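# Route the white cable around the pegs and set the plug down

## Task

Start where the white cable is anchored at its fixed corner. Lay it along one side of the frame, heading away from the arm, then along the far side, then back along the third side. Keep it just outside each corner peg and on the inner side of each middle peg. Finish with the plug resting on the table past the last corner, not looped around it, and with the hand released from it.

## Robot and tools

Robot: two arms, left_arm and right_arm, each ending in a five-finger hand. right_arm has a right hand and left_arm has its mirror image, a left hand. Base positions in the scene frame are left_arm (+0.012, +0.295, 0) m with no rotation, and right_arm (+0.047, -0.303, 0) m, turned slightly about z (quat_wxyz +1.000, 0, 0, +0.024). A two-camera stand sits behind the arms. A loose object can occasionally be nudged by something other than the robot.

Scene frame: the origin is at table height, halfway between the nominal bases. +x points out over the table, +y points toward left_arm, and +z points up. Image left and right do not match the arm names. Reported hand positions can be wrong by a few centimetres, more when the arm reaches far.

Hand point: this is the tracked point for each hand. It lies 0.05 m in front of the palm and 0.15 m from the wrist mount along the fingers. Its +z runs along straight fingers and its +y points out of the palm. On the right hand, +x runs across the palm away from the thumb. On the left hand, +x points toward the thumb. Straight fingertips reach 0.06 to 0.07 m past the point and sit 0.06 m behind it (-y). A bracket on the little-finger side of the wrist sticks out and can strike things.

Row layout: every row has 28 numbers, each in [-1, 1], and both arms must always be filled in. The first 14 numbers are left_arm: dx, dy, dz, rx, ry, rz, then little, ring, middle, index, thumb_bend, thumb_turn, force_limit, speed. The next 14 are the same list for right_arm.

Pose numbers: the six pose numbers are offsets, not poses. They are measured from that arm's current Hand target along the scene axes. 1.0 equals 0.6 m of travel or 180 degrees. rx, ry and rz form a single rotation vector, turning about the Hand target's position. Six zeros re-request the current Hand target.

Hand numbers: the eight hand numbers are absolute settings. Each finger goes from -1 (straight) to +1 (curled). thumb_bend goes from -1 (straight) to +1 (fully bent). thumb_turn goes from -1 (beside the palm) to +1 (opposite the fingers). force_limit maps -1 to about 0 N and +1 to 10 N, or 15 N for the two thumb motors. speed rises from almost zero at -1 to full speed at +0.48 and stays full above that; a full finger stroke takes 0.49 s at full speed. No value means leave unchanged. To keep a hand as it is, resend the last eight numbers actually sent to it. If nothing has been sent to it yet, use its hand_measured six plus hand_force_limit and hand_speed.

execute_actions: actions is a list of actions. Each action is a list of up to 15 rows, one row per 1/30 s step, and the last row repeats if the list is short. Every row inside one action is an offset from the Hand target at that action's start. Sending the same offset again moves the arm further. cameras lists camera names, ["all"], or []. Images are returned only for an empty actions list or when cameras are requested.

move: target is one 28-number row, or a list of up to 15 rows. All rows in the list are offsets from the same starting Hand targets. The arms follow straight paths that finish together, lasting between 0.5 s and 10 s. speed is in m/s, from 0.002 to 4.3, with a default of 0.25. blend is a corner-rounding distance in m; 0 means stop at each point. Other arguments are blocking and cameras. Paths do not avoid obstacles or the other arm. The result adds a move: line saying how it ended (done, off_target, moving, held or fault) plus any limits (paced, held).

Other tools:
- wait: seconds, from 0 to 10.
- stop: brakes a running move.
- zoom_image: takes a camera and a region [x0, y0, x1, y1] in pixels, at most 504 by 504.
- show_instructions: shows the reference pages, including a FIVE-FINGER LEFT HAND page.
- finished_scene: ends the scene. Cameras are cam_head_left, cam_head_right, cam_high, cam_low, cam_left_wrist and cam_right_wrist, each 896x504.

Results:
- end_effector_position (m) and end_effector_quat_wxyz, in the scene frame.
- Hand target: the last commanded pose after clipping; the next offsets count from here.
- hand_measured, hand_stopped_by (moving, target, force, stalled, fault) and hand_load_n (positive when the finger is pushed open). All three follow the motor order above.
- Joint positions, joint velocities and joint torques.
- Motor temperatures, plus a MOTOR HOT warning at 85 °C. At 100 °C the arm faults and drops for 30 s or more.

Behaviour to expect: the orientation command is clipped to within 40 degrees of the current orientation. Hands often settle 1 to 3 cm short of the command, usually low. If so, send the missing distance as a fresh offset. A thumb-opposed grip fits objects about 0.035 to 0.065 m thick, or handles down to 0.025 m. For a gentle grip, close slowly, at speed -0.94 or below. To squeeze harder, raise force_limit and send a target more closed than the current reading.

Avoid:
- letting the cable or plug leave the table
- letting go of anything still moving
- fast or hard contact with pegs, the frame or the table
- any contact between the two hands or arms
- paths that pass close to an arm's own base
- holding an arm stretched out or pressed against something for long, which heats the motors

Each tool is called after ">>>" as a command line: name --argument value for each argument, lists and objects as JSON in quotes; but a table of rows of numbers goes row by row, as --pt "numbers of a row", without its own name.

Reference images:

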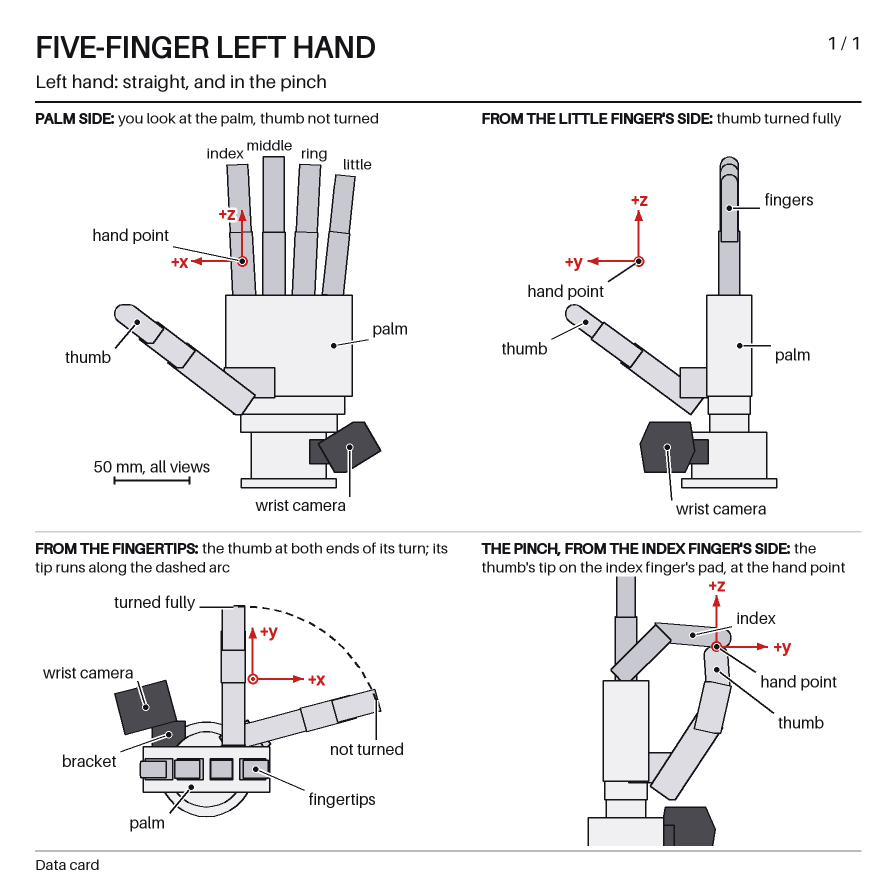

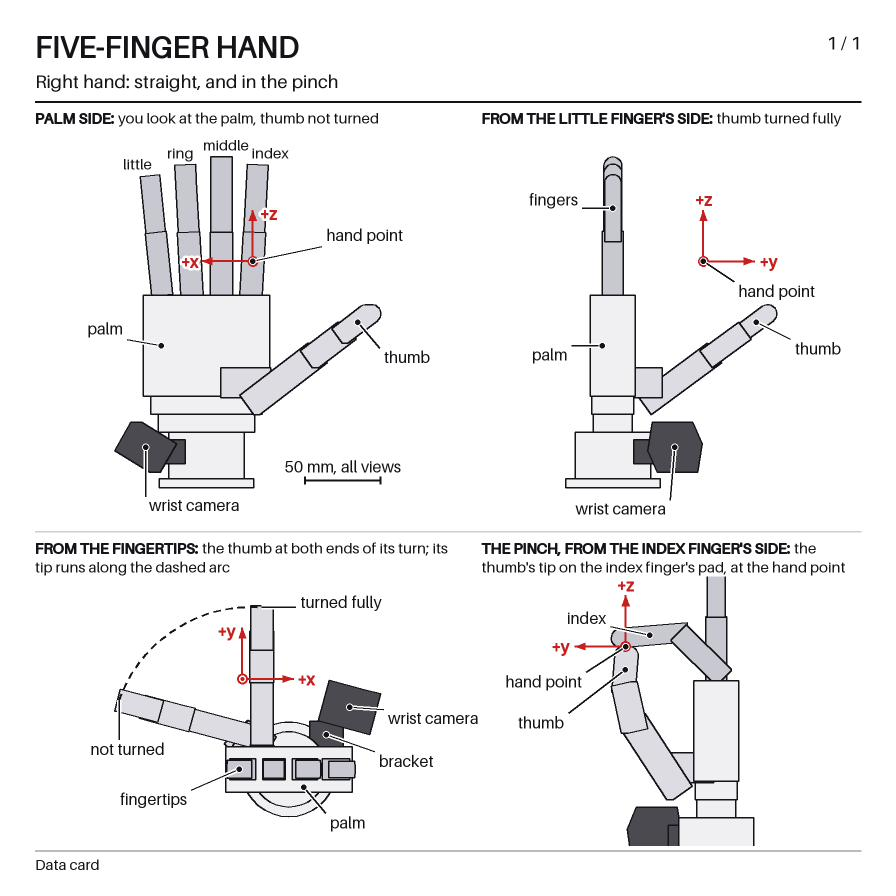

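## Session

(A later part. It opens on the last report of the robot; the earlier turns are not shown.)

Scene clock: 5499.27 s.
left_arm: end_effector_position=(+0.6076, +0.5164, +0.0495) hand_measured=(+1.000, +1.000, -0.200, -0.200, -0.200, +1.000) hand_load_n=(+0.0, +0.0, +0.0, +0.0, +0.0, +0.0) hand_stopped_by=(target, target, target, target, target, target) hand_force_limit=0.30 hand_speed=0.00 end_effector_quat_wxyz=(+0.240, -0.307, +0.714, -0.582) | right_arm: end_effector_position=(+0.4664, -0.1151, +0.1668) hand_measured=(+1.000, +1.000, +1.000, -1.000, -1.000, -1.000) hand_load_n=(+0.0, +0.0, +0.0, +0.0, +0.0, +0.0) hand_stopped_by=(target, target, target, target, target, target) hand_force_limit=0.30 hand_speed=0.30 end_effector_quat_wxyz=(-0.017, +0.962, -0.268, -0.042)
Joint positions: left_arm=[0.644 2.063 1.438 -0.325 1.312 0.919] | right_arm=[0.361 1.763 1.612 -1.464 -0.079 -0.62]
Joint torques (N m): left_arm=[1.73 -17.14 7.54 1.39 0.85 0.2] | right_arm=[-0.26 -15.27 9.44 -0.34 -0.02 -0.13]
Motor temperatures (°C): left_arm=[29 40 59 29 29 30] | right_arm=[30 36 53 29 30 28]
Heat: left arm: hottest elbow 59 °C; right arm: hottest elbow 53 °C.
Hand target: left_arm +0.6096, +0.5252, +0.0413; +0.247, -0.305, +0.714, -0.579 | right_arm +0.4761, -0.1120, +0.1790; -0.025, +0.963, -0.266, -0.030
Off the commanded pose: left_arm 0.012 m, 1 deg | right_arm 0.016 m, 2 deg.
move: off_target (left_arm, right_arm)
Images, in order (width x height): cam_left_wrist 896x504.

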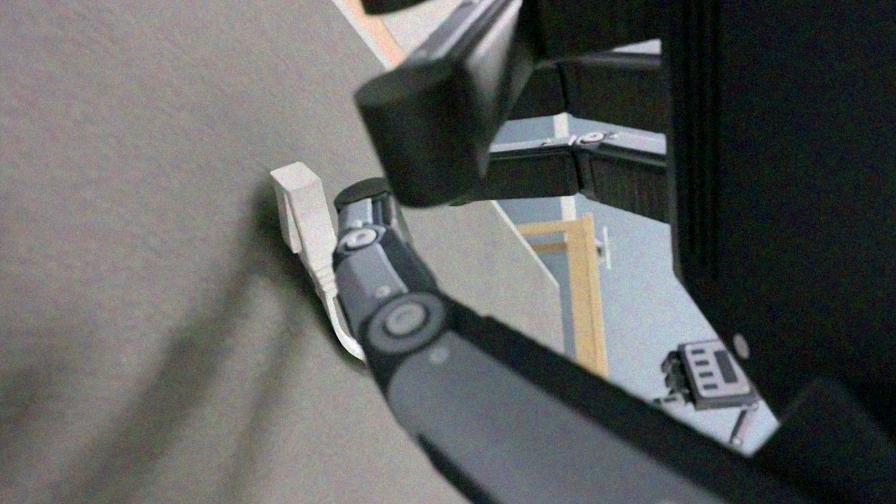

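>>> move --target '[-0.003,-0.004,-0.025,0,0,0,1,1,-0.2,-0.2,-0.2,1,0.3,0.0,0,0,0,0,0,0,1,1,1,-1,-1,-1,0.3,0.3]' --speed 0.06 --cameras '["cam_left_wrist"]'

Scene clock: 5504.80 s.
left_arm: end_effector_position=(+0.6096, +0.5178, +0.0398) hand_measured=(+1.000, +1.000, -0.200, -0.200, -0.200, +1.000) hand_load_n=(+0.5, +0.0, +0.0, +0.0, +0.0, +0.0) hand_stopped_by=(target, target, target, target, target, target) hand_force_limit=0.30 hand_speed=0.00 end_effector_quat_wxyz=(+0.246, -0.302, +0.715, -0.580) | right_arm: end_effector_position=(+0.4664, -0.1151, +0.1668) hand_measured=(+1.000, +1.000, +1.000, -1.000, -1.000, -1.000) hand_load_n=(+0.0, +0.0, +0.0, +0.0, +0.0, +0.0) hand_stopped_by=(target, target, target, target, target, target) hand_force_limit=0.30 hand_speed=0.30 end_effector_quat_wxyz=(-0.017, +0.962, -0.268, -0.042)
Joint positions: left_arm=[0.644 2.078 1.431 -0.286 1.312 0.919] | right_arm=[0.361 1.763 1.612 -1.464 -0.079 -0.62]
Joint torques (N m): left_arm=[1.61 -17.14 6.6 1.54 0.81 0.16] | right_arm=[-0.21 -15.91 9.33 -0.44 -0.08 -0.09]
Motor temperatures (°C): left_arm=[29 40 59 29 29 30] | right_arm=[30 36 53 29 30 28]
Heat: left arm: hottest elbow 59 °C; right arm: hottest elbow 53 °C.
Hand target: left_arm +0.6078, +0.5228, +0.0263; +0.247, -0.305, +0.714, -0.579 | right_arm +0.4761, -0.1120, +0.1790; -0.025, +0.963, -0.266, -0.030
Off the commanded pose: left_arm 0.014 m, 0 deg | right_arm 0.016 m, 2 deg.
move: off_target (left_arm, right_arm)
Images, in order (width x height): cam_left_wrist 896x504.

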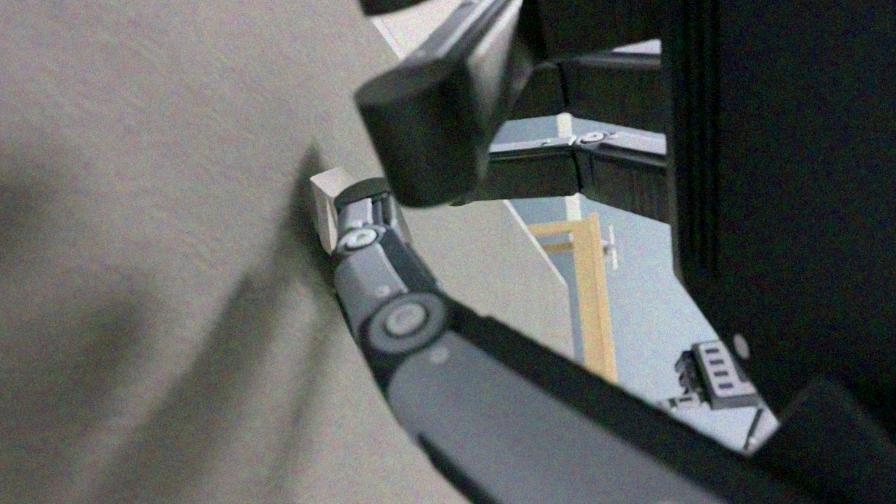

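>>> move --pt "-0.025 -0.02 0.01 0 0 0 1 1 -0.2 -0.2 -0.2 1 0.3 0.0 0 0 0 0 0 0 1 1 1 -1 -1 -1 0.3 0.3" --pt "-0.025 -0.02 -0.02 0 0 0 1 1 -0.2 -0.2 -0.2 1 0.3 0.0 0 0 0 0 0 0 1 1 1 -1 -1 -1 0.3 0.3" --speed 0.06 --cameras '["cam_left_wrist"]'

Scene clock: 5514.87 s.
left_arm: end_effector_position=(+0.5949, +0.5069, +0.0281) hand_measured=(+1.000, +1.000, -0.200, -0.200, -0.200, +1.000) hand_load_n=(+0.0, +0.0, +0.0, +0.0, +0.0, +0.0) hand_stopped_by=(target, target, target, target, target, target) hand_force_limit=0.30 hand_speed=0.00 end_effector_quat_wxyz=(+0.248, -0.301, +0.715, -0.580) | right_arm: end_effector_position=(+0.4664, -0.1151, +0.1668) hand_measured=(+1.000, +1.000, +1.000, -1.000, -1.000, -1.000) hand_load_n=(+0.0, +0.0, +0.0, +0.0, -0.5, +0.0) hand_stopped_by=(target, target, target, target, target, target) hand_force_limit=0.30 hand_speed=0.30 end_effector_quat_wxyz=(-0.017, +0.962, -0.268, -0.042)
Joint positions: left_arm=[0.644 2.059 1.357 -0.228 1.312 0.919] | right_arm=[0.361 1.763 1.612 -1.464 -0.079 -0.62]
Joint torques (N m): left_arm=[1.61 -16.5 6.3 1.48 0.79 0.14] | right_arm=[-1.26 -16.32 9.47 -0.24 0.05 -0.04]
Motor temperatures (°C): left_arm=[29 40 58 29 29 30] | right_arm=[30 36 53 29 30 28]
Heat: left arm: hottest elbow 58 °C; right arm: hottest elbow 53 °C.
Hand target: left_arm +0.5927, +0.5108, +0.0142; +0.247, -0.305, +0.714, -0.579 | right_arm +0.4761, -0.1120, +0.1790; -0.025, +0.963, -0.266, -0.030
Off the commanded pose: left_arm 0.014 m, 1 deg | right_arm 0.016 m, 2 deg.
move: off_target (left_arm, right_arm)
Images, in order (width x height): cam_left_wrist 896x504.

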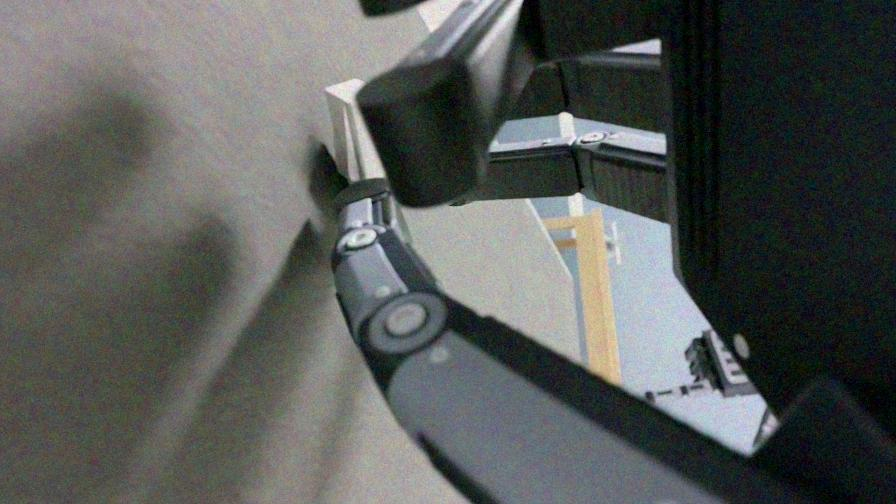

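>>> move --target '[0.014,0.0137,0.003,0,0,0,1,1,-0.2,-0.2,-0.2,1,0.3,0.0,0,0,0,0,0,0,1,1,1,-1,-1,-1,0.3,0.3]' --speed 0.06 --cameras '["cam_left_wrist"]'

Scene clock: 5520.77 s.
left_arm: end_effector_position=(+0.5949, +0.5067, +0.0223) hand_measured=(+1.000, +1.000, -0.200, -0.200, -0.200, +1.000) hand_load_n=(+0.0, +0.0, +0.0, +0.0, -0.5, +0.5) hand_stopped_by=(target, target, target, target, target, target) hand_force_limit=0.30 hand_speed=0.00 end_effector_quat_wxyz=(+0.244, -0.303, +0.714, -0.582) | right_arm: end_effector_position=(+0.4664, -0.1151, +0.1668) hand_measured=(+1.000, +1.000, +1.000, -1.000, -1.000, -1.000) hand_load_n=(+0.0, +0.0, +0.0, +0.0, +0.0, +0.0) hand_stopped_by=(target, target, target, target, target, target) hand_force_limit=0.30 hand_speed=0.30 end_effector_quat_wxyz=(-0.017, +0.962, -0.268, -0.042)
Joint positions: left_arm=[0.644 2.073 1.361 -0.227 1.316 0.919] | right_arm=[0.361 1.763 1.612 -1.464 -0.079 -0.62]
Joint torques (N m): left_arm=[1.55 -16.03 8.98 0.55 0.68 0.16] | right_arm=[-0.85 -16.03 9.39 -0.43 -0.01 -0.17]
Motor temperatures (°C): left_arm=[29 40 58 29 29 30] | right_arm=[30 36 53 29 30 28]
Heat: left arm: hottest elbow 58 °C; right arm: hottest elbow 53 °C.
Hand target: left_arm +0.6012, +0.5190, +0.0162; +0.247, -0.305, +0.714, -0.579 | right_arm +0.4761, -0.1120, +0.1790; -0.025, +0.963, -0.266, -0.030
Off the commanded pose: left_arm 0.015 m, 1 deg | right_arm 0.016 m, 2 deg.
move: off_target (left_arm, right_arm)
Images, in order (width x height): cam_left_wrist 896x504.

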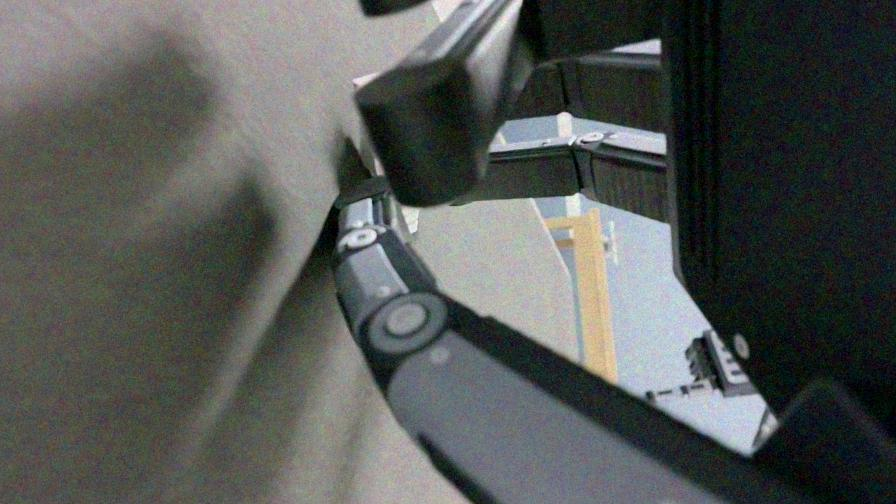

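>>> move --target '[0.017,0.017,0.007,0,0,0,1,1,-0.2,-0.2,-0.2,1,0.3,0.0,0,0,0,0,0,0,1,1,1,-1,-1,-1,0.3,0.3]' --speed 0.06 --cameras '["cam_left_wrist"]'

Scene clock: 5525.20 s.
left_arm: end_effector_position=(+0.6053, +0.5169, +0.0241) hand_measured=(+1.000, +1.000, -0.200, -0.200, -0.200, +1.000) hand_load_n=(+0.0, +0.0, +0.0, +0.0, +0.0, +0.0) hand_stopped_by=(target, target, target, target, target, target) hand_force_limit=0.30 hand_speed=0.00 end_effector_quat_wxyz=(+0.242, -0.306, +0.713, -0.582) | right_arm: end_effector_position=(+0.4664, -0.1151, +0.1668) hand_measured=(+1.000, +1.000, +1.000, -1.000, -1.000, -1.000) hand_load_n=(+0.0, +0.0, +0.0, +0.0, +0.0, +0.0) hand_stopped_by=(target, target, target, target, target, target) hand_force_limit=0.30 hand_speed=0.30 end_effector_quat_wxyz=(-0.017, +0.962, -0.268, -0.042)
Joint positions: left_arm=[0.647 2.099 1.417 -0.264 1.316 0.92] | right_arm=[0.361 1.763 1.612 -1.464 -0.079 -0.62]
Joint torques (N m): left_arm=[1.79 -16.97 9.09 0.4 0.76 0.21] | right_arm=[-0.09 -15.27 9.52 -0.43 0.04 -0.09]
Motor temperatures (°C): left_arm=[29 40 58 29 29 30] | right_arm=[30 36 53 29 30 28]
Heat: left arm: hottest elbow 58 °C; right arm: hottest elbow 53 °C.
Hand target: left_arm +0.6113, +0.5293, +0.0203; +0.247, -0.305, +0.714, -0.579 | right_arm +0.4761, -0.1120, +0.1790; -0.025, +0.963, -0.266, -0.030
Off the commanded pose: left_arm 0.014 m, 1 deg | right_arm 0.016 m, 2 deg.
move: off_target (left_arm, right_arm)
Images, in order (width x height): cam_left_wrist 896x504.

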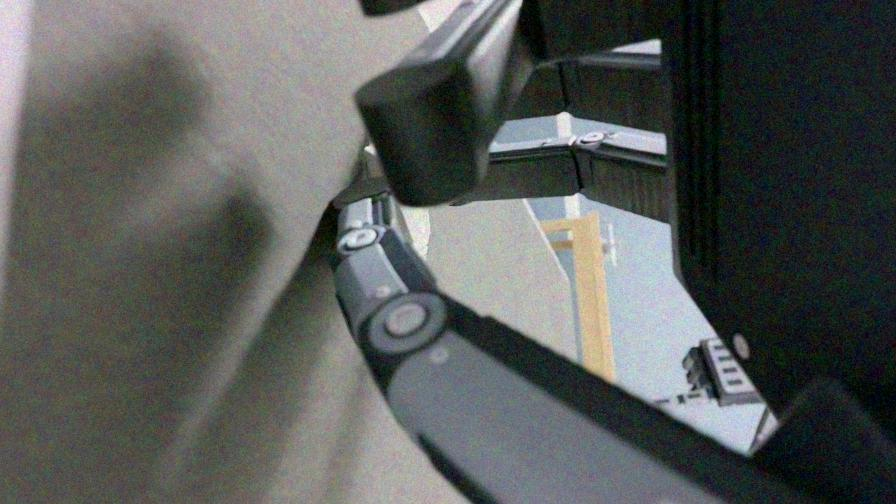

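>>> execute_actions --actions '[[[0,0,0,0,0,0,1,1,0.5,0.5,-0.2,1,0.3,-0.85,0,0,0,0,0,0,1,1,1,-1,-1,-1,0.3,0.3]],[[0,0,0,0,0,0,1,1,0.5,0.5,-0.2,1,0.3,-0.85,0,0,0,0,0,0,1,1,1,-1,-1,-1,0.3,0.3]],[[0,0,0,0,0,0,1,1,0.5,0.5,-0.2,1,0.3,-0.85,0,0,0,0,0,0,1,1,1,-1,-1,-1,0.3,0.3]],[[0,0,0,0,0,0,1,1,0.5,0.5,-0.2,1,0.3,-0.85,0,0,0,0,0,0,1,1,1,-1,-1,-1,0.3,0.3]],[[0,0,0,0,0,0,1,1,0.5,0.5,-0.2,1,0.3,-0.85,0,0,0,0,0,0,1,1,1,-1,-1,-1,0.3,0.3]],[[0,0,0,0,0,0,1,1,0.5,0.5,-0.2,1,0.3,-0.85,0,0,0,0,0,0,1,1,1,-1,-1,-1,0.3,0.3]]]' --cameras '["cam_left_wrist"]'

Scene clock: 5536.37 s.
left_arm: end_effector_position=(+0.6071, +0.5180, +0.0262) hand_measured=(+1.000, +1.000, +0.116, +0.132, -0.202, +1.000) hand_load_n=(+0.0, +0.0, +9.0, +6.5, +4.5, +0.5) hand_stopped_by=(target, target, force, force, target, target) hand_force_limit=0.30 hand_speed=-0.85 end_effector_quat_wxyz=(+0.245, -0.303, +0.714, -0.583) | right_arm: end_effector_position=(+0.4664, -0.1151, +0.1668) hand_measured=(+1.000, +1.000, +1.000, -1.000, -1.000, -1.000) hand_load_n=(+0.0, +0.0, +0.0, +0.0, +0.0, +0.0) hand_stopped_by=(target, target, target, target, target, target) hand_force_limit=0.30 hand_speed=0.30 end_effector_quat_wxyz=(-0.017, +0.962, -0.268, -0.042)
Joint positions: left_arm=[0.647 2.099 1.423 -0.264 1.319 0.922] | right_arm=[0.361 1.763 1.612 -1.464 -0.079 -0.62]
Joint torques (N m): left_arm=[1.73 -16.97 8.79 0.28 0.64 0.22] | right_arm=[0.32 -15.5 9.57 -0.38 -0.04 -0.12]
Motor temperatures (°C): left_arm=[29 40 57 29 29 30] | right_arm=[30 36 53 29 30 28]
Heat: left arm: hottest elbow 57 °C; right arm: hottest elbow 53 °C.
Hand target: left_arm +0.6113, +0.5293, +0.0202; +0.247, -0.305, +0.714, -0.579 | right_arm +0.4761, -0.1120, +0.1790; -0.025, +0.963, -0.266, -0.030
Off the commanded pose: left_arm 0.013 m, 1 deg | right_arm 0.016 m, 2 deg.
Images, in order (width x height): cam_left_wrist 896x504.

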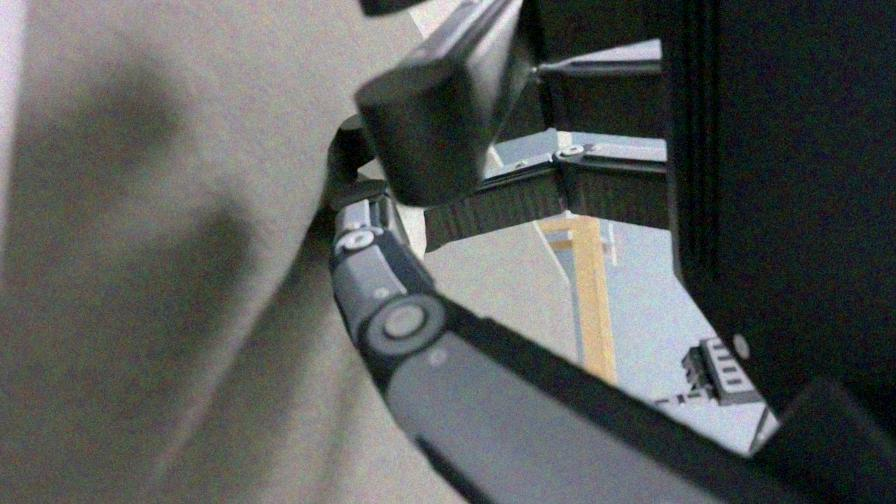

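>>> move --pt "0 0 0.1 0 0 0 1 1 0.5 0.5 -0.2 1 0.3 -0.85 0 0 0 0 0 0 1 1 1 -1 -1 -1 0.3 0.3" --pt "-0.269 -0.549 0.216 0 0 -0.094 1 1 0.5 0.5 -0.2 1 0.3 -0.85 -0.15 -0.1 0.1 0 0 0 1 1 1 -1 -1 -1 0.3 0.3" --speed 0.15 --blend '[0.03,0]' --cameras '["cam_head_left","cam_left_wrist"]'

Scene clock: 5598.27 s.
left_arm: end_effector_position=(+0.4496, +0.2027, +0.1482) hand_measured=(+1.000, +1.000, +0.116, +0.132, -0.202, +1.000) hand_load_n=(+0.0, +0.0, +8.5, +5.5, +4.5, +1.0) hand_stopped_by=(target, target, force, force, target, target) hand_force_limit=0.30 hand_speed=-0.85 end_effector_quat_wxyz=(+0.158, -0.199, +0.752, -0.608) | right_arm: end_effector_position=(+0.3886, -0.1663, +0.2390) hand_measured=(+1.000, +1.000, +1.000, -1.000, -1.000, -1.000) hand_load_n=(+0.0, +0.0, +0.0, +0.0, +0.0, +0.0) hand_stopped_by=(target, target, target, target, target, target) hand_force_limit=0.30 hand_speed=0.30 end_effector_quat_wxyz=(-0.029, +0.963, -0.268, -0.027)
Joint positions: left_arm=[0.203 1.378 0.75 0.011 1.198 0.579] | right_arm=[0.324 1.479 1.461 -1.56 -0.078 -0.656]
Joint torques (N m): left_arm=[0.5 -9.47 6.87 1.8 0.44 0] | right_arm=[-0.26 -12.81 6.48 -0.24 -0.04 -0.24]
Motor temperatures (°C): left_arm=[29 41 56 28 29 30] | right_arm=[30 36 54 29 30 28]
Heat: left arm: hottest elbow 56 °C; right arm: hottest elbow 54 °C.
Hand target: left_arm +0.4500, +0.1999, +0.1500; +0.159, -0.197, +0.751, -0.609 | right_arm +0.3862, -0.1720, +0.2388; -0.025, +0.963, -0.266, -0.030
Off the commanded pose: left_arm 0.003 m, 0 deg | right_arm 0.006 m, 1 deg.
move: done
Images, in order (width x height): cam_head_left 896x504, cam_left_wrist 896x504.

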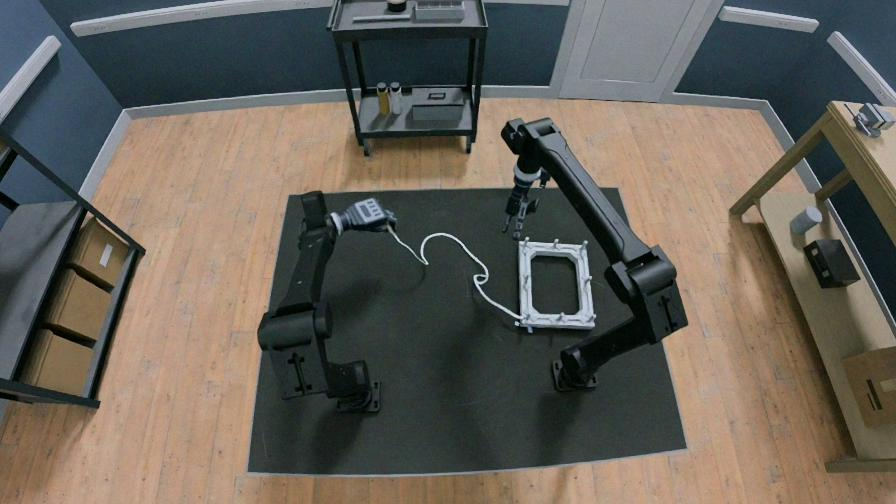

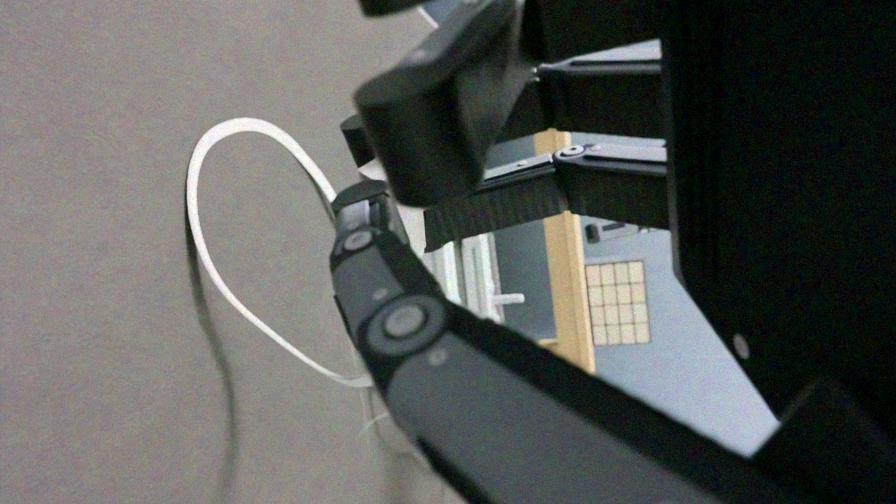

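>>> zoom_image --camera "cam_head_left" --region '[370, 180, 540, 335]'

>>> zoom_image --camera "cam_head_left" --region '[462, 258, 502, 298]'

Scaled by 2.965 from the camera's 896x504 image, which has a finer 1280x720 frame.

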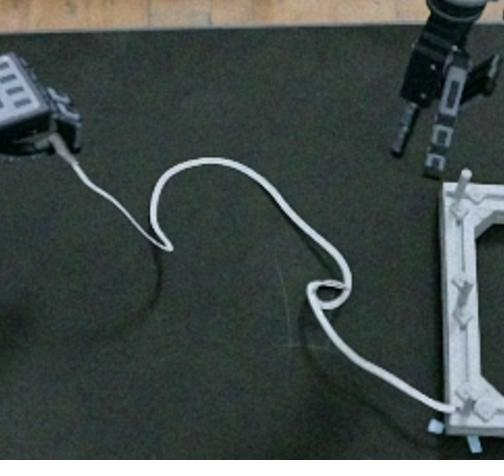

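Scaled by 12.600 from the camera's 896x504 image, which has a finer 1280x720 frame.

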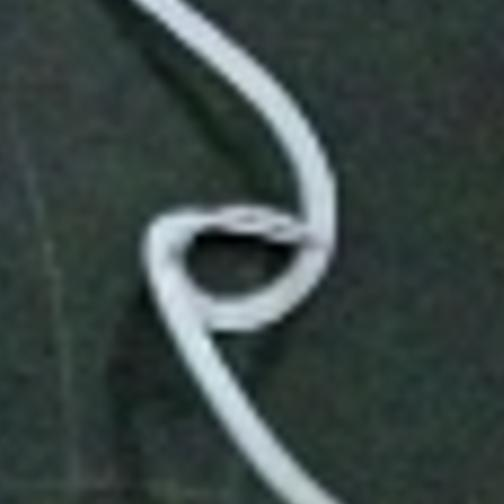

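>>> move --target '[-0.083,-0.133,0.033,0.327,0.189,0,1,1,0.5,0.5,-0.2,1,0.3,-0.85,0,0,0,0,0,0,1,1,1,-1,-1,-1,0.3,0.3]' --speed 0.3 --cameras '["cam_head_left","cam_left_wrist"]'

Scene clock: 5611.33 s.
left_arm: end_effector_position=(+0.3906, +0.1267, +0.1618) hand_measured=(+1.000, +1.000, +0.116, +0.132, -0.202, +1.000) hand_load_n=(+0.0, +0.0, +8.5, +5.5, +4.5, +1.0) hand_stopped_by=(target, target, force, force, target, target) hand_force_limit=0.30 hand_speed=-0.85 end_effector_quat_wxyz=(+0.013, -0.253, +0.964, -0.084) | right_arm: end_effector_position=(+0.3886, -0.1663, +0.2390) hand_measured=(+1.000, +1.000, +1.000, -1.000, -1.000, -1.000) hand_load_n=(+0.0, +0.0, +0.0, +0.0, +0.0, +0.0) hand_stopped_by=(target, target, target, target, target, target) hand_force_limit=0.30 hand_speed=0.30 end_effector_quat_wxyz=(-0.029, +0.963, -0.268, -0.027)
Joint positions: left_arm=[-0.392 1.526 1.327 -1.249 0.118 0.658] | right_arm=[0.324 1.479 1.461 -1.56 -0.078 -0.656]
Joint torques (N m): left_arm=[0.62 -10.99 10.54 -0.1 -0.01 -0.04] | right_arm=[-0.91 -12.1 6.43 -0.39 -0.05 -0.24]
Motor temperatures (°C): left_arm=[29 40 56 29 29 30] | right_arm=[30 35 53 29 30 28]
Heat: left arm: hottest elbow 56 °C; right arm: hottest elbow 53 °C.
Hand target: left_arm +0.4001, +0.1201, +0.1696; +0.017, -0.257, +0.962, -0.087 | right_arm +0.3861, -0.1720, +0.2388; -0.025, +0.963, -0.266, -0.030
Off the commanded pose: left_arm 0.014 m, 1 deg | right_arm 0.006 m, 1 deg.
move: off_target (left_arm)
Images, in order (width x height): cam_head_left 896x504, cam_left_wrist 896x504.

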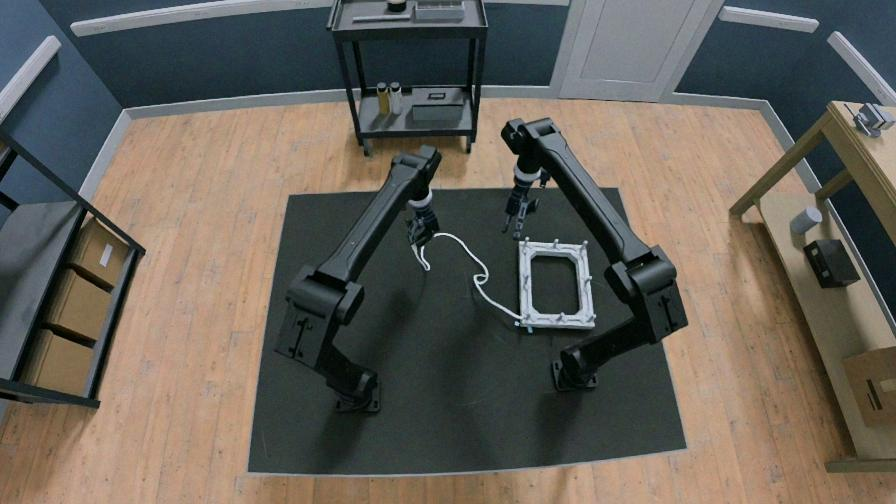

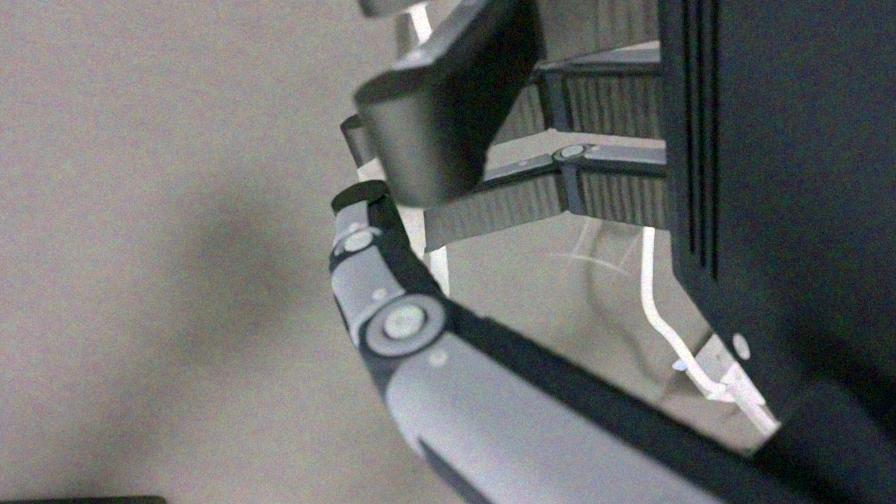

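>>> move --target '[-0.117,-0.15,-0.03,0,0,-0.5,1,1,0.5,0.5,-0.2,1,0.3,-0.85,0,0,0,0,0,0,1,1,1,-1,-1,-1,0.3,0.3]' --speed 0.3 --cameras '["cam_head_left","cam_left_wrist"]'

>>> zoom_image --camera "cam_head_left" --region '[370, 180, 540, 335]'

Scene clock: 5623.83 s.
left_arm: end_effector_position=(+0.3336, +0.0295, +0.1499) hand_measured=(+1.000, +1.000, +0.116, +0.132, -0.202, +1.000) hand_load_n=(+0.0, +0.0, +8.5, +6.0, +4.5, +1.0) hand_stopped_by=(target, target, force, force, target, target) hand_force_limit=0.30 hand_speed=-0.85 end_effector_quat_wxyz=(-0.046, +0.491, +0.867, -0.075) | right_arm: end_effector_position=(+0.3886, -0.1663, +0.2390) hand_measured=(+1.000, +1.000, +1.000, -1.000, -1.000, -1.000) hand_load_n=(+0.0, +0.0, +0.0, +0.0, +0.0, +0.5) hand_stopped_by=(target, target, target, target, target, target) hand_force_limit=0.30 hand_speed=0.30 end_effector_quat_wxyz=(-0.029, +0.963, -0.268, -0.027)
Joint positions: left_arm=[-0.769 1.523 1.294 -1.394 0.168 1.839] | right_arm=[0.324 1.479 1.461 -1.56 -0.078 -0.656]
Joint torques (N m): left_arm=[0.56 -12.28 7.2 -0.35 0.03 0.15] | right_arm=[-0.73 -12.81 6.63 -0.13 0.05 -0.28]
Motor temperatures (°C): left_arm=[29 39 57 28 29 30] | right_arm=[30 35 52 29 30 28]
Heat: left arm: hottest elbow 57 °C; right arm: hottest elbow 52 °C.
Hand target: left_arm +0.3299, +0.0301, +0.1515; -0.049, +0.499, +0.862, -0.073 | right_arm +0.3861, -0.1720, +0.2388; -0.025, +0.963, -0.266, -0.030
Off the commanded pose: left_arm 0.004 m, 1 deg | right_arm 0.006 m, 1 deg.
move: done
Images, in order (width x height): cam_head_left 896x504, cam_left_wrist 896x504.

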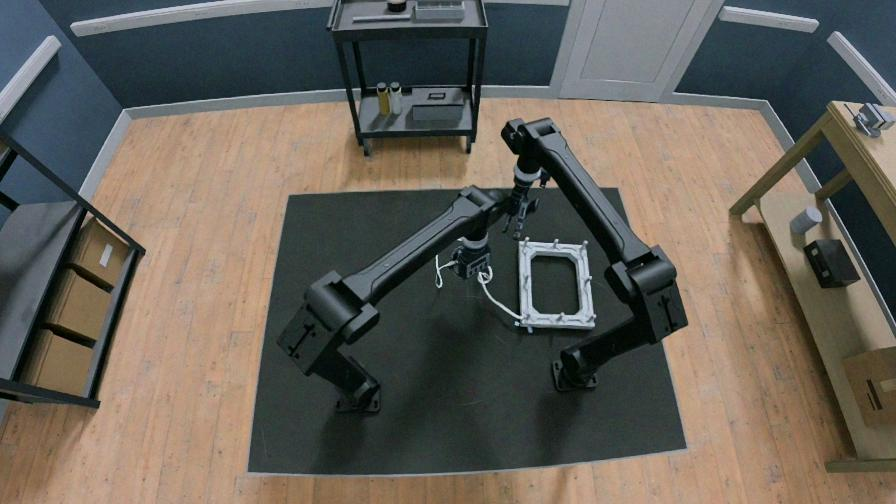

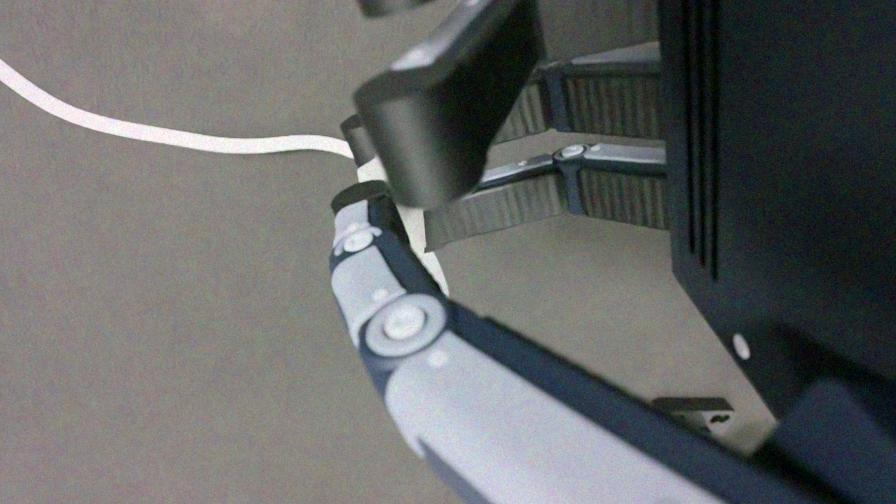

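Scaled by 2.965 from the camera's 896x504 image, which has a finer 1280x720 frame.

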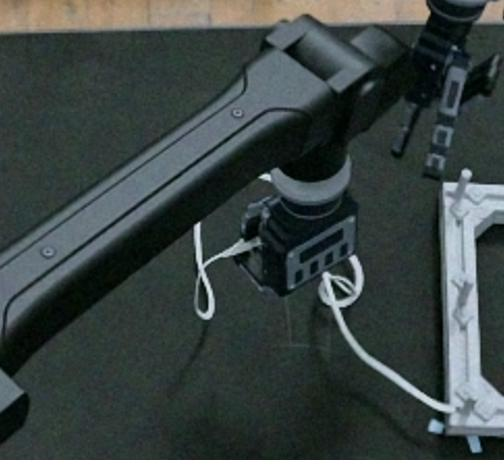

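>>> move --target '[-0.017,0.067,-0.173,0,0,0,1,1,0.5,0.5,-0.2,1,0.3,-0.85,0,0,0,0,0,0,1,1,1,-1,-1,-1,0.3,0.3]' --speed 0.1 --cameras '["cam_head_left","cam_left_wrist","cam_high"]'

>>> zoom_image --camera "cam_head_left" --region '[370, 180, 540, 335]'

Scene clock: 5633.43 s.
left_arm: end_effector_position=(+0.3158, +0.0680, +0.0546) hand_measured=(+1.000, +1.000, +0.116, +0.132, -0.202, +1.000) hand_load_n=(+0.0, +0.0, +9.0, +5.5, +4.5, +1.0) hand_stopped_by=(target, target, force, force, target, target) hand_force_limit=0.30 hand_speed=-0.85 end_effector_quat_wxyz=(-0.047, +0.498, +0.863, -0.074) | right_arm: end_effector_position=(+0.3886, -0.1663, +0.2390) hand_measured=(+1.000, +1.000, +1.000, -1.000, -1.000, -1.000) hand_load_n=(+0.0, +0.0, +0.0, +0.0, +0.0, +0.0) hand_stopped_by=(target, target, target, target, target, target) hand_force_limit=0.30 hand_speed=0.30 end_effector_quat_wxyz=(-0.029, +0.963, -0.268, -0.027)
Joint positions: left_arm=[-0.732 1.517 1.019 -1.135 0.164 1.893] | right_arm=[0.324 1.479 1.461 -1.56 -0.078 -0.656]
Joint torques (N m): left_arm=[1.67 -9.35 6.48 0.55 0.04 0.19] | right_arm=[0.09 -13.04 6.12 -0.17 0 -0.2]
Motor temperatures (°C): left_arm=[29 39 57 28 29 30] | right_arm=[30 35 52 29 30 28]
Heat: left arm: hottest elbow 57 °C; right arm: hottest elbow 52 °C.
Hand target: left_arm +0.3198, +0.0702, +0.0478; -0.049, +0.499, +0.862, -0.073 | right_arm +0.3861, -0.1720, +0.2388; -0.025, +0.963, -0.266, -0.030
Off the commanded pose: left_arm 0.008 m, 0 deg | right_arm 0.006 m, 1 deg.
move: done
Images, in order (width x height): cam_head_left 896x504, cam_high 896x504, cam_left_wrist 896x504.

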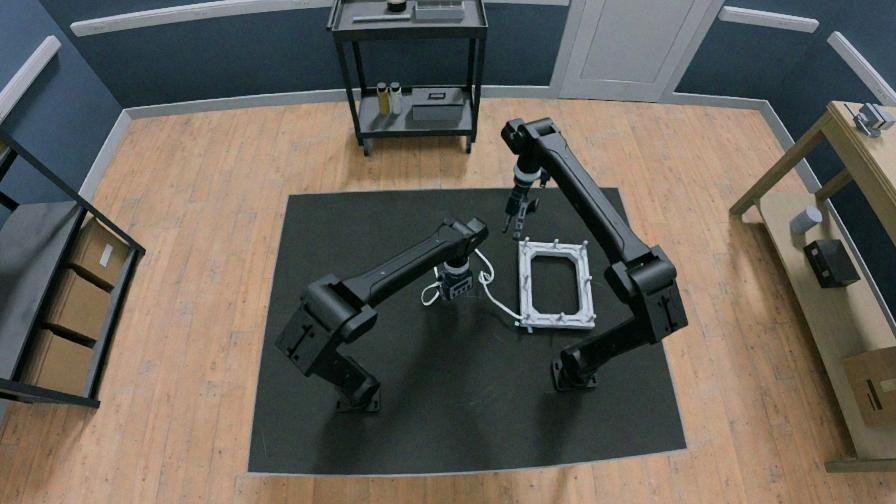

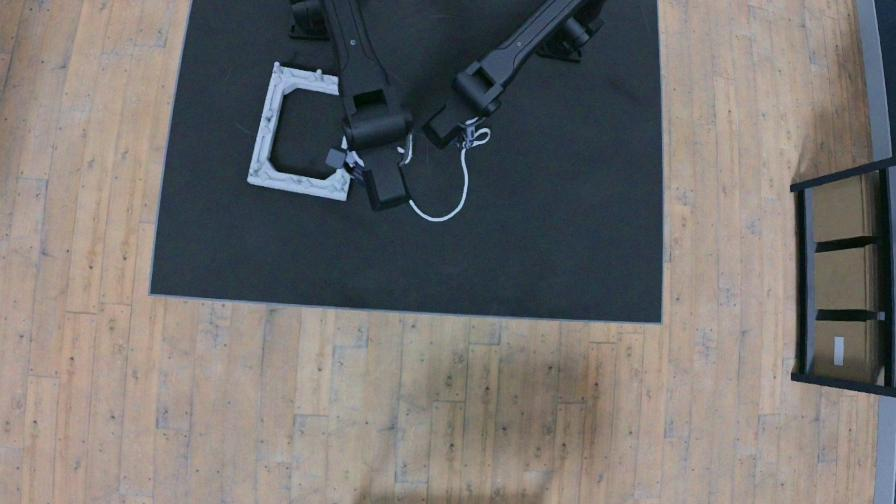

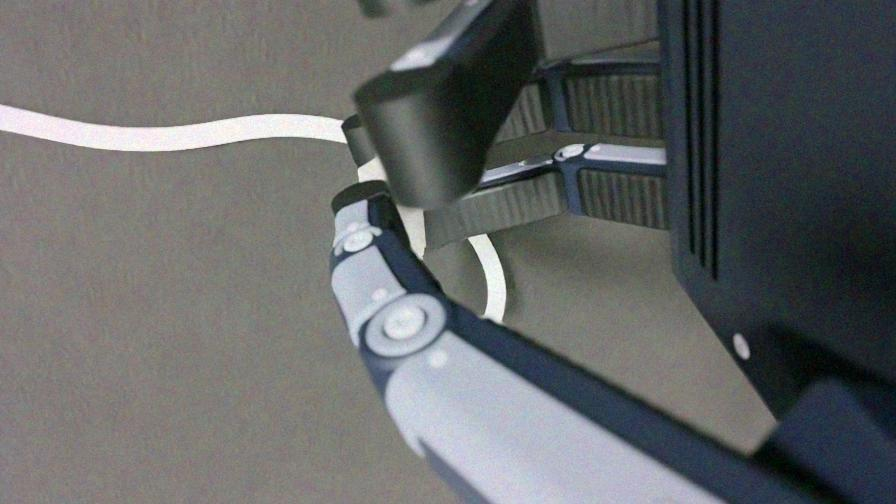

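Scaled by 2.965 from the camera's 896x504 image, which has a finer 1280x720 frame.

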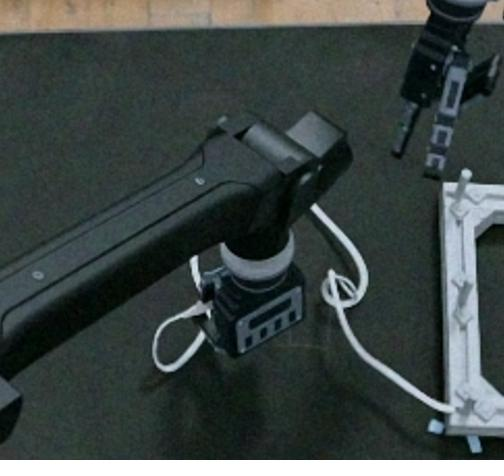

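>>> execute_actions --actions '[[[0,0,-0.02,0,0,0,1,1,0.5,0.5,-0.2,1,0.3,-0.85,0,0,0,0,0,0,1,1,1,-1,-1,-1,0.3,0.3]],[[0,0,0,0,0,0,1,1,0.0,0.0,-0.2,1,0.3,-0.6,0,0,0,0,0,0,1,1,1,-1,-1,-1,0.3,0.3]],[[0,0,0,0,0,0,1,1,-0.1,-0.1,-0.2,1,0.3,-0.6,0,0,0,0,0,0,1,1,1,-1,-1,-1,0.3,0.3]],[[0,0,0,0,0,0,1,1,-0.1,-0.1,-0.2,1,0.3,-0.6,0,0,0,0,0,0,1,1,1,-1,-1,-1,0.3,0.3]]]' --cameras '["cam_head_left","cam_left_wrist","cam_high"]'

>>> zoom_image --camera "cam_head_left" --region '[370, 180, 540, 335]'

Scene clock: 5647.57 s.
left_arm: end_effector_position=(+0.3156, +0.0682, +0.0417) hand_measured=(+1.000, +1.000, -0.100, -0.100, -0.200, +1.000) hand_load_n=(+0.0, +0.0, +0.0, +0.0, +0.0, +0.0) hand_stopped_by=(target, target, target, target, target, target) hand_force_limit=0.30 hand_speed=-0.60 end_effector_quat_wxyz=(-0.048, +0.499, +0.862, -0.074) | right_arm: end_effector_position=(+0.3886, -0.1663, +0.2390) hand_measured=(+1.000, +1.000, +1.000, -1.000, -1.000, -1.000) hand_load_n=(+0.0, +0.0, +0.5, +0.0, -0.5, +0.0) hand_stopped_by=(target, target, target, target, target, target) hand_force_limit=0.30 hand_speed=0.30 end_effector_quat_wxyz=(-0.029, +0.963, -0.268, -0.027)
Joint positions: left_arm=[-0.732 1.535 1.001 -1.101 0.164 1.894] | right_arm=[0.324 1.479 1.461 -1.56 -0.078 -0.656]
Joint torques (N m): left_arm=[1.67 -9.58 6.43 0.51 0.04 0.2] | right_arm=[-0.5 -11.93 6.52 -0.06 0.01 -0.2]
Motor temperatures (°C): left_arm=[29 38 56 28 29 30] | right_arm=[30 34 52 29 30 28]
Heat: left arm: hottest elbow 56 °C; right arm: hottest elbow 52 °C.
Hand target: left_arm +0.3197, +0.0702, +0.0358; -0.049, +0.499, +0.862, -0.073 | right_arm +0.3861, -0.1720, +0.2388; -0.025, +0.963, -0.266, -0.030
Off the commanded pose: left_arm 0.007 m, 0 deg | right_arm 0.006 m, 1 deg.
Images, in order (width x height): cam_head_left 896x504, cam_high 896x504, cam_left_wrist 896x504.

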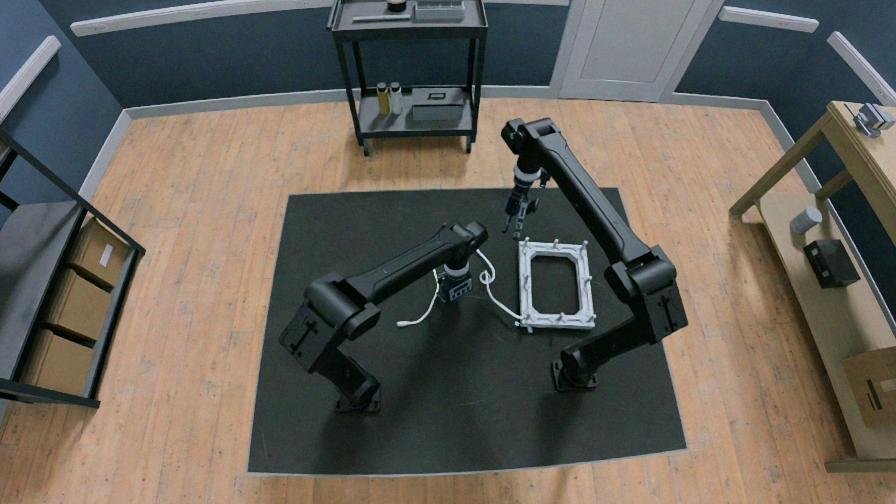

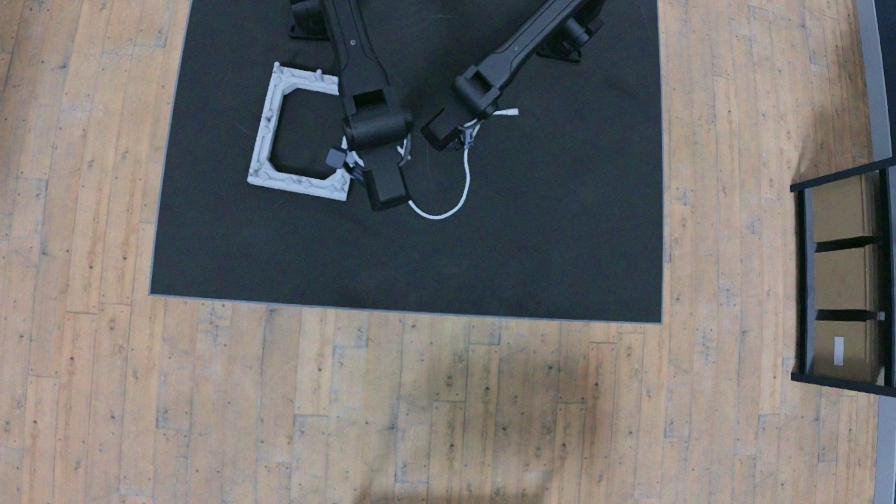

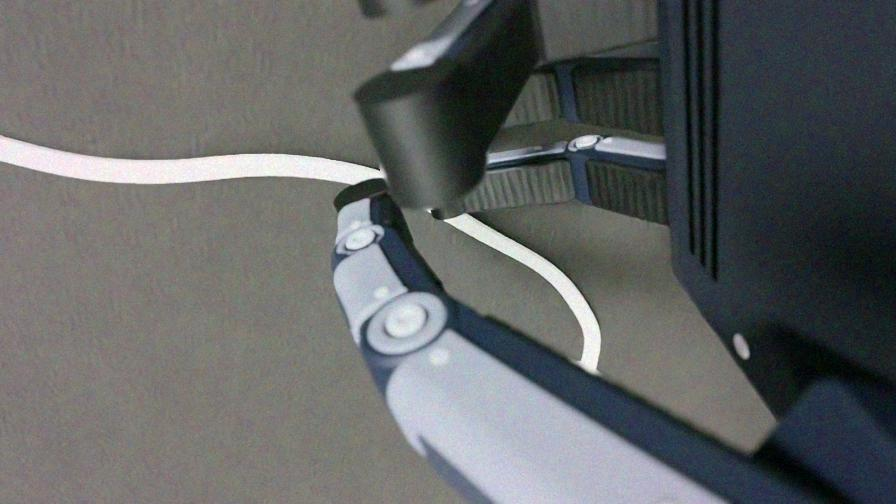

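Scaled by 2.965 from the camera's 896x504 image, which has a finer 1280x720 frame.

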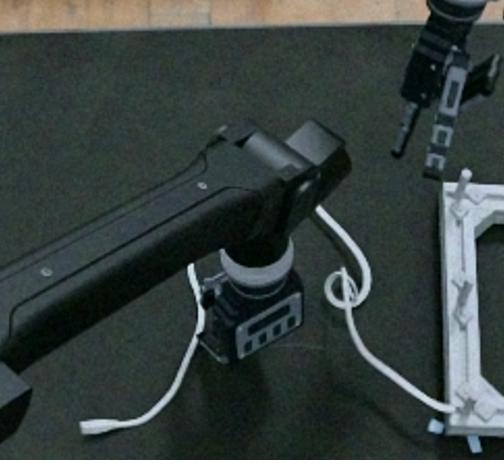

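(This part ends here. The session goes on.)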